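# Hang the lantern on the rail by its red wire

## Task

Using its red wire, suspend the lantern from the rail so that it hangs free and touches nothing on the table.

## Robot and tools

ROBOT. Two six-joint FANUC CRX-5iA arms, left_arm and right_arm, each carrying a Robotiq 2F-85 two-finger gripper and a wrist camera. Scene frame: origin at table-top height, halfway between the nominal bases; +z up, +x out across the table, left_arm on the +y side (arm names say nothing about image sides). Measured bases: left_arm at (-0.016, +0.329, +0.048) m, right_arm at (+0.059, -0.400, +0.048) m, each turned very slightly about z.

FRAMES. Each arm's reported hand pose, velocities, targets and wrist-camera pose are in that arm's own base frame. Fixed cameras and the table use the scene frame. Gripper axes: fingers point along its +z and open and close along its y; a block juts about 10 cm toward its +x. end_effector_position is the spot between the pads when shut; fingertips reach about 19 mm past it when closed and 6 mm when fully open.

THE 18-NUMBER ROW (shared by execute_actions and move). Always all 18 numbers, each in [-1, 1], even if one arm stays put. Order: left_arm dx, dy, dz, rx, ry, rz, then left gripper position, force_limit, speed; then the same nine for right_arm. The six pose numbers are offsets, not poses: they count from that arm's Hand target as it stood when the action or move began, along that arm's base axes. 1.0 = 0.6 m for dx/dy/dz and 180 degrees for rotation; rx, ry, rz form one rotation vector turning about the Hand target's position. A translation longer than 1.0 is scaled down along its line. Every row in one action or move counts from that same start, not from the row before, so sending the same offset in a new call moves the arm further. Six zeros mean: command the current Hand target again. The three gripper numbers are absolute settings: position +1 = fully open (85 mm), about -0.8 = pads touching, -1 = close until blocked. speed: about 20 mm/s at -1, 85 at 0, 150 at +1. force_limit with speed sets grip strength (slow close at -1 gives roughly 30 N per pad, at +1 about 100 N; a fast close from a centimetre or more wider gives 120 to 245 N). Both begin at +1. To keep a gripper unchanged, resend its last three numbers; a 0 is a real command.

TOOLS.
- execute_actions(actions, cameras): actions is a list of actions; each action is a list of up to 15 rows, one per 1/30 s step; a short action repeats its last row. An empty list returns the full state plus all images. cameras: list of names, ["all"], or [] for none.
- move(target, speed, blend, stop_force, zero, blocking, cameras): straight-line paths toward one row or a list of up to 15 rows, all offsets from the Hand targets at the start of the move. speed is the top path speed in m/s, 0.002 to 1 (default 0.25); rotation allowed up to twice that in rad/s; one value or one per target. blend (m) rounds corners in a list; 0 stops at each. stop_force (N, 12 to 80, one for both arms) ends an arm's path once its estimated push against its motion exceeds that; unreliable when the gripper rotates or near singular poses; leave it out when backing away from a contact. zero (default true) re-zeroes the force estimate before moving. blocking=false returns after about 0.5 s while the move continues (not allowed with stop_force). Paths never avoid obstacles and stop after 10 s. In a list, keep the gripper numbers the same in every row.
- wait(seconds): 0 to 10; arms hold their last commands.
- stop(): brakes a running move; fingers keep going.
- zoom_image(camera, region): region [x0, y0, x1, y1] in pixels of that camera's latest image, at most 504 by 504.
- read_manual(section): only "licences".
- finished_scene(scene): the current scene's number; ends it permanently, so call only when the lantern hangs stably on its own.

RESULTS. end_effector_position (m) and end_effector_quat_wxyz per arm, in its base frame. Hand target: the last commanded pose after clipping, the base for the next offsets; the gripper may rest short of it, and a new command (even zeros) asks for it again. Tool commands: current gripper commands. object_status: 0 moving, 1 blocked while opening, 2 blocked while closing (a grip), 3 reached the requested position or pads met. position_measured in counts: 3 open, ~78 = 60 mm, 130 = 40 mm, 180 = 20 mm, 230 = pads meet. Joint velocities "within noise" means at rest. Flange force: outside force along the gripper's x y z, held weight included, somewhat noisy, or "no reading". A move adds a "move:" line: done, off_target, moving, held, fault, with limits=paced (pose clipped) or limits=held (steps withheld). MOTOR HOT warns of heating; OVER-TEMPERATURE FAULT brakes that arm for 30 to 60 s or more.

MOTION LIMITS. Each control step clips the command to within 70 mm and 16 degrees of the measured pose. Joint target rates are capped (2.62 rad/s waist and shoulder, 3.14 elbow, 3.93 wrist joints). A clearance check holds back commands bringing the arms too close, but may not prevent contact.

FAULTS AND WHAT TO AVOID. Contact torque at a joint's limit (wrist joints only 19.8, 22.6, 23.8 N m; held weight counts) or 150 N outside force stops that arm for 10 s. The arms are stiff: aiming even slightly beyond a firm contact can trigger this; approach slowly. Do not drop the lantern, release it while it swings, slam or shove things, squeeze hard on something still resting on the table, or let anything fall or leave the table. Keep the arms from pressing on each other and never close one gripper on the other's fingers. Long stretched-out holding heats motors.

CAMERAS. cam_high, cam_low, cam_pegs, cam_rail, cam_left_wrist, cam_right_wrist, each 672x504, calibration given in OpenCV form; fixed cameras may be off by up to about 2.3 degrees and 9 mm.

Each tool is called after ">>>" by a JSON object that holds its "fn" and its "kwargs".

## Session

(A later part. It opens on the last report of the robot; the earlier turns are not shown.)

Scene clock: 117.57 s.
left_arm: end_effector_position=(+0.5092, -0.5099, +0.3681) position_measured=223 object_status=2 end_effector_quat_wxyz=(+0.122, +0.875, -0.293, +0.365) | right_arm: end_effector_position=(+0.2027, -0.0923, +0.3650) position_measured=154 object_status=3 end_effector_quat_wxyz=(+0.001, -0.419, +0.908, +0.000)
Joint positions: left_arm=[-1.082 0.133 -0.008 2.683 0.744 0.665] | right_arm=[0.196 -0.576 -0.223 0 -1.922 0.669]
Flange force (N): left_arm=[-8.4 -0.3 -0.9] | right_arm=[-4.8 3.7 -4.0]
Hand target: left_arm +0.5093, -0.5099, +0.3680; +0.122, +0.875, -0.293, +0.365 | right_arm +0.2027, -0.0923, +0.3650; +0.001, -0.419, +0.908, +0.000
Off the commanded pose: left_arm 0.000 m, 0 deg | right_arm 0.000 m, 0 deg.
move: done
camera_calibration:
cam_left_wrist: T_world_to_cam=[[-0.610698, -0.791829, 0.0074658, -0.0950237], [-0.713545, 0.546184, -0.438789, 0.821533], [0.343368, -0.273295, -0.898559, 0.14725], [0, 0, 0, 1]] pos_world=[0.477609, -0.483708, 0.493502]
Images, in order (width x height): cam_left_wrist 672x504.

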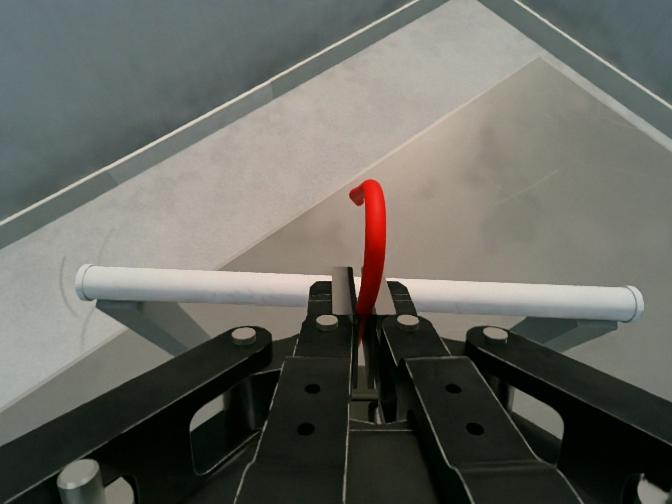

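>>> {"fn": "move", "kwargs": {"target": [[0,0,-0.097,0,0,0,-1,0,-1,0,0,0,0,0,0,-0.2,0,-0.9],[0.0053,-0.004,-0.147,0,0,0,-1,0,-1,0,0,0,0,0,0,-0.2,0,-0.9]], "speed": 0.06, "cameras": ["cam_left_wrist","cam_low","cam_rail"]}}

>>> {"fn": "zoom_image", "kwargs": {"camera": "cam_low", "region": [140, 110, 280, 250]}}

Scene clock: 119.87 s.
left_arm: end_effector_position=(+0.5124, -0.5123, +0.2799) position_measured=223 object_status=2 end_effector_quat_wxyz=(+0.122, +0.875, -0.293, +0.365) | right_arm: end_effector_position=(+0.2027, -0.0923, +0.3650) position_measured=154 object_status=3 end_effector_quat_wxyz=(+0.001, -0.419, +0.908, +0.000)
Joint positions: left_arm=[-1.06 0.165 -0.211 2.541 0.529 0.834] | right_arm=[0.196 -0.576 -0.223 0 -1.922 0.669]
Flange force (N): left_arm=[-2.7 0.0 -2.0] | right_arm=[-4.2 2.1 -3.6]
Hand target: left_arm +0.5124, -0.5123, +0.2798; +0.122, +0.875, -0.293, +0.365 | right_arm +0.2027, -0.0923, +0.3650; +0.001, -0.419, +0.908, +0.000
Off the commanded pose: left_arm 0.000 m, 0 deg | right_arm 0.000 m, 0 deg.
move: done
camera_calibration:
cam_left_wrist: T_world_to_cam=[[-0.610648, -0.791867, 0.00747566, -0.0943572], [-0.713641, 0.546183, -0.438636, 0.786366], [0.343258, -0.273187, -0.898634, 0.0662884], [0, 0, 0, 1]] pos_world=[0.48081, -0.486109, 0.405203]
Images, in order (width x height): cam_low 672x504, cam_rail 672x504, cam_left_wrist 672x504.

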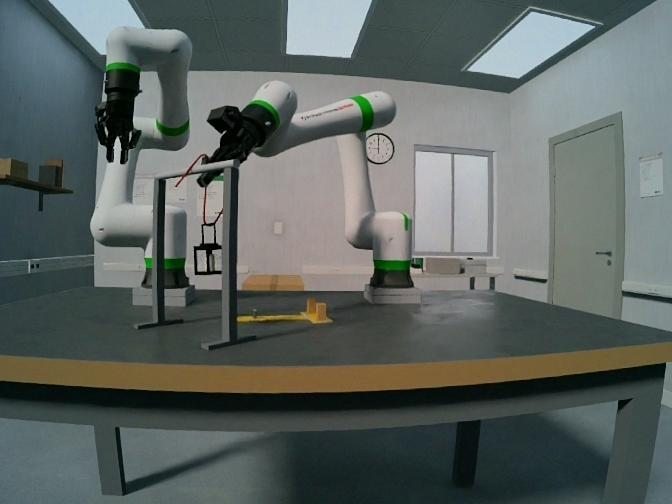

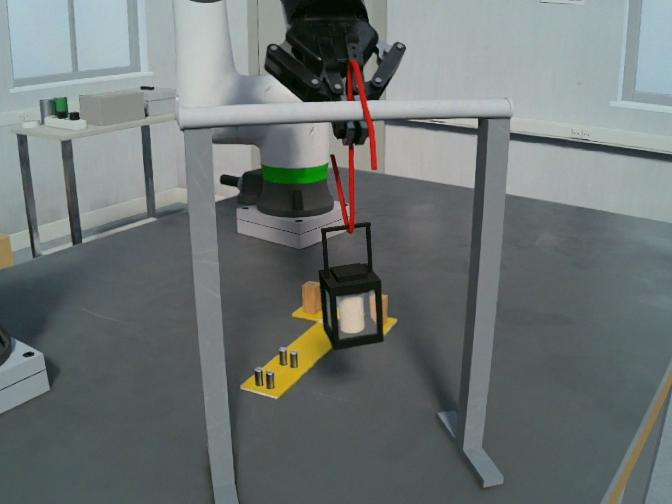

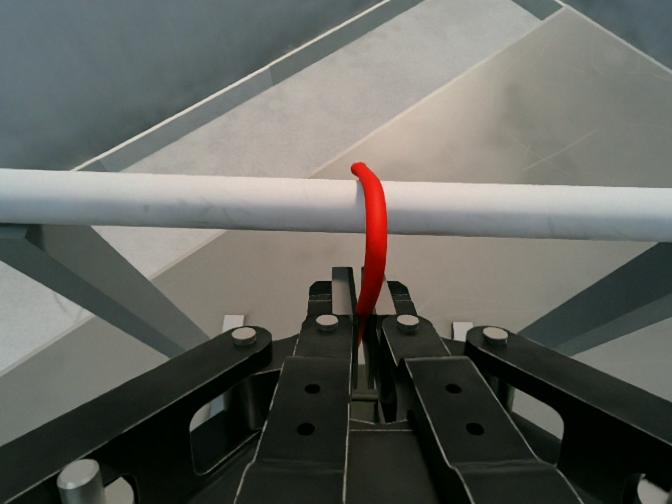

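Scaled by 3.600 from the camera's 672x504 image, which has a finer 960x720 frame.

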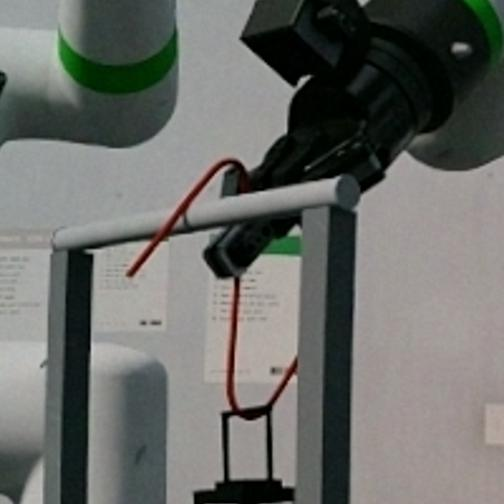

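>>> {"fn": "move", "kwargs": {"target": [[0.012,-0.009,-0.012,0,0,0,-1,0,-1,0,0,0,0,0,0,-0.2,0,-0.9],[0.0254,-0.019,-0.032,0,0,0,-1,0,-1,0,0,0,0,0,0,-0.2,0,-0.9],[0.029,-0.0217,-0.046,0,0,0,-1,0,-1,0,0,0,0,0,0,-0.2,0,-0.9]], "speed": 0.03, "cameras": ["cam_left_wrist","cam_low","cam_rail"]}}

>>> {"fn": "zoom_image", "kwargs": {"camera": "cam_low", "region": [140, 120, 260, 240]}}

Scene clock: 122.07 s.
left_arm: end_effector_position=(+0.5298, -0.5253, +0.2523) position_measured=223 object_status=2 end_effector_quat_wxyz=(+0.122, +0.875, -0.293, +0.365) | right_arm: end_effector_position=(+0.2027, -0.0923, +0.3650) position_measured=154 object_status=3 end_effector_quat_wxyz=(+0.001, -0.419, +0.908, +0.000)
Joint positions: left_arm=[-1.036 0.232 -0.206 2.497 0.466 0.873] | right_arm=[0.196 -0.576 -0.223 0 -1.922 0.669]
Flange force (N): left_arm=[8.9 -0.2 -5.7] | right_arm=[-4.1 2.5 -4.1]
Hand target: left_arm +0.5298, -0.5253, +0.2522; +0.122, +0.875, -0.293, +0.365 | right_arm +0.2027, -0.0923, +0.3650; +0.001, -0.419, +0.908, +0.000
Off the commanded pose: left_arm 0.000 m, 0 deg | right_arm 0.000 m, 0 deg.
move: done
camera_calibration:
cam_left_wrist: T_world_to_cam=[[-0.610675, -0.791845, 0.00754671, -0.0938227], [-0.713622, 0.546168, -0.438685, 0.793823], [0.343249, -0.27328, -0.898609, 0.0320016], [0, 0, 0, 1]] pos_world=[0.498209, -0.499108, 0.377703]
Images, in order (width x height): cam_low 672x504, cam_rail 672x504, cam_left_wrist 672x504.

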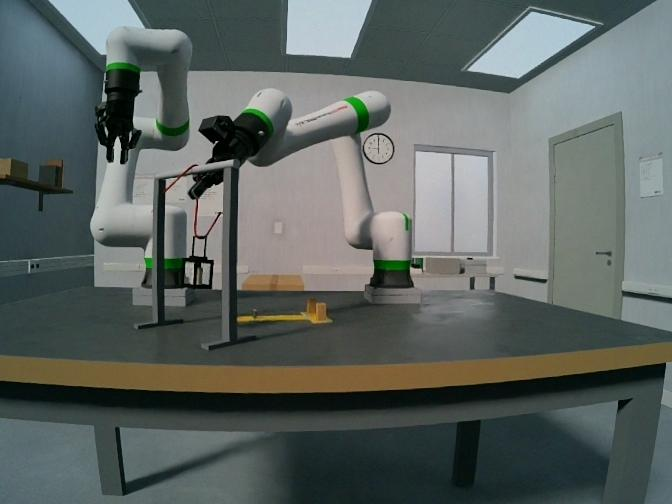

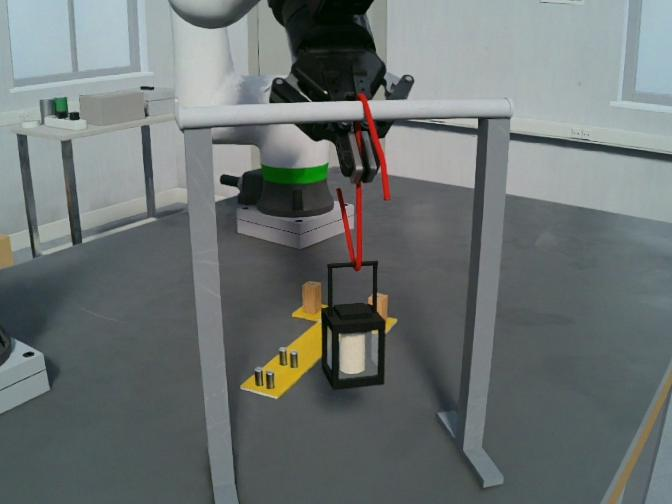

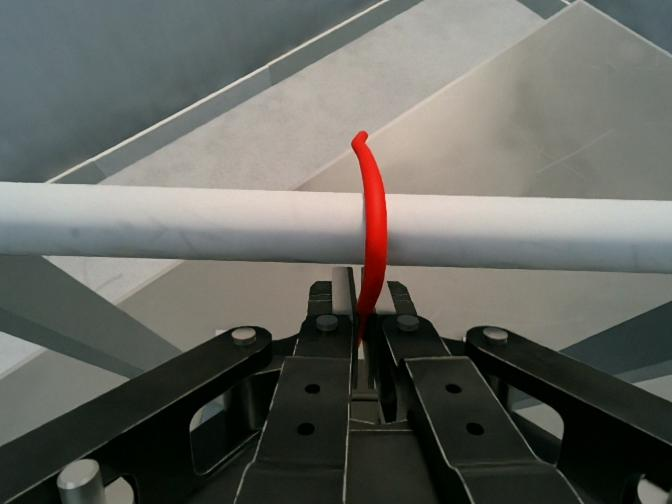

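Scaled by 4.200 from the camera's 672x504 image, which has a finer 960x720 frame.

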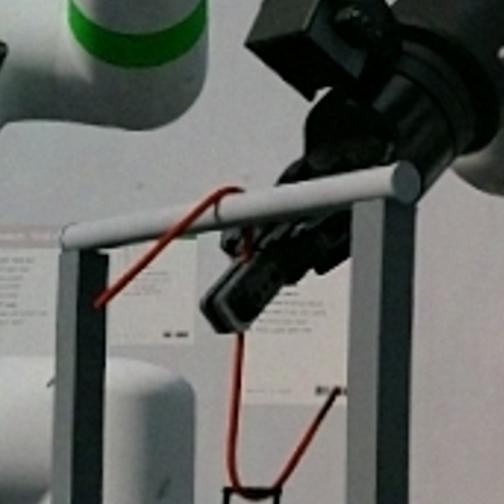

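Seated on the rail (contact). Release and retreat.

>>> {"fn": "move", "kwargs": {"target": [[0,0,0,0,0,0,-0.6,0,-1,0,0,0,0,0,0,-0.2,0,-0.9],[-0.14,0.105,0.175,0,0,0,-0.6,0,-1,0,0,0,0,0,0,-0.2,0,-0.9]], "speed": 0.06}}

>>> {"fn": "wait", "kwargs": {"seconds": 1.5, "cameras": ["cam_rail","cam_low"]}}

Scene clock: 125.63 s.
left_arm: end_effector_position=(+0.4458, -0.4623, +0.3572) position_measured=205 object_status=3 end_effector_quat_wxyz=(+0.122, +0.875, -0.293, +0.365) | right_arm: end_effector_position=(+0.2027, -0.0923, +0.3650) position_measured=154 object_status=3 end_effector_quat_wxyz=(+0.001, -0.419, +0.908, +0.000)
Joint positions: left_arm=[-1.151 -0.061 -0.255 2.6 0.73 0.792] | right_arm=[0.196 -0.576 -0.223 0 -1.922 0.669]
Flange force (N): left_arm=[-4.9 -0.1 -1.5] | right_arm=[-4.4 2.6 -4.4]
Hand target: left_arm +0.4458, -0.4623, +0.3572; +0.122, +0.875, -0.293, +0.365 | right_arm +0.2027, -0.0923, +0.3650; +0.001, -0.419, +0.908, +0.000
Off the commanded pose: left_arm 0.000 m, 0 deg | right_arm 0.000 m, 0 deg.
move: done

Scene clock: 127.13 s.
left_arm: end_effector_position=(+0.4458, -0.4623, +0.3572) position_measured=205 object_status=3 end_effector_quat_wxyz=(+0.122, +0.875, -0.293, +0.365) | right_arm: end_effector_position=(+0.2027, -0.0923, +0.3650) position_measured=154 object_status=3 end_effector_quat_wxyz=(+0.001, -0.419, +0.908, +0.000)
Joint positions: left_arm=[-1.151 -0.061 -0.255 2.6 0.73 0.792] | right_arm=[0.196 -0.576 -0.223 0 -1.922 0.669]
Flange force (N): left_arm=[-4.7 0.1 -1.2] | right_arm=[-4.4 3.6 -4.2]
Hand target: left_arm +0.4458, -0.4623, +0.3572; +0.122, +0.875, -0.293, +0.365 | right_arm +0.2027, -0.0923, +0.3650; +0.001, -0.419, +0.908, +0.000
Tool commands: left_gripper/position=-0.6 left_gripper/force_limit=+0.0 left_gripper/speed=-1.0 right_gripper/position=-0.2 right_gripper/force_limit=+0.0 right_gripper/speed=-0.9
Off the commanded pose: left_arm 0.000 m, 0 deg | right_arm 0.000 m, 0 deg.
wait: 1.50 s; at rest by 0.17 s
Images, in order (width x height): cam_low 672x504, cam_rail 672x504.

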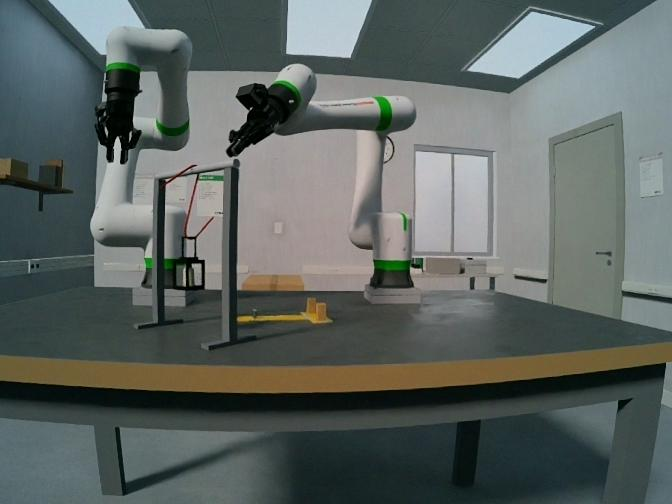

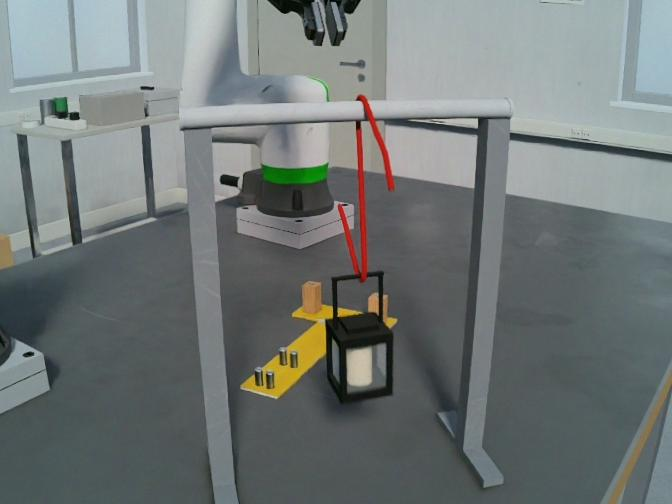

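>>> {"fn": "finished_scene", "kwargs": {"scene": 2}}

The scene is finished: the task was done.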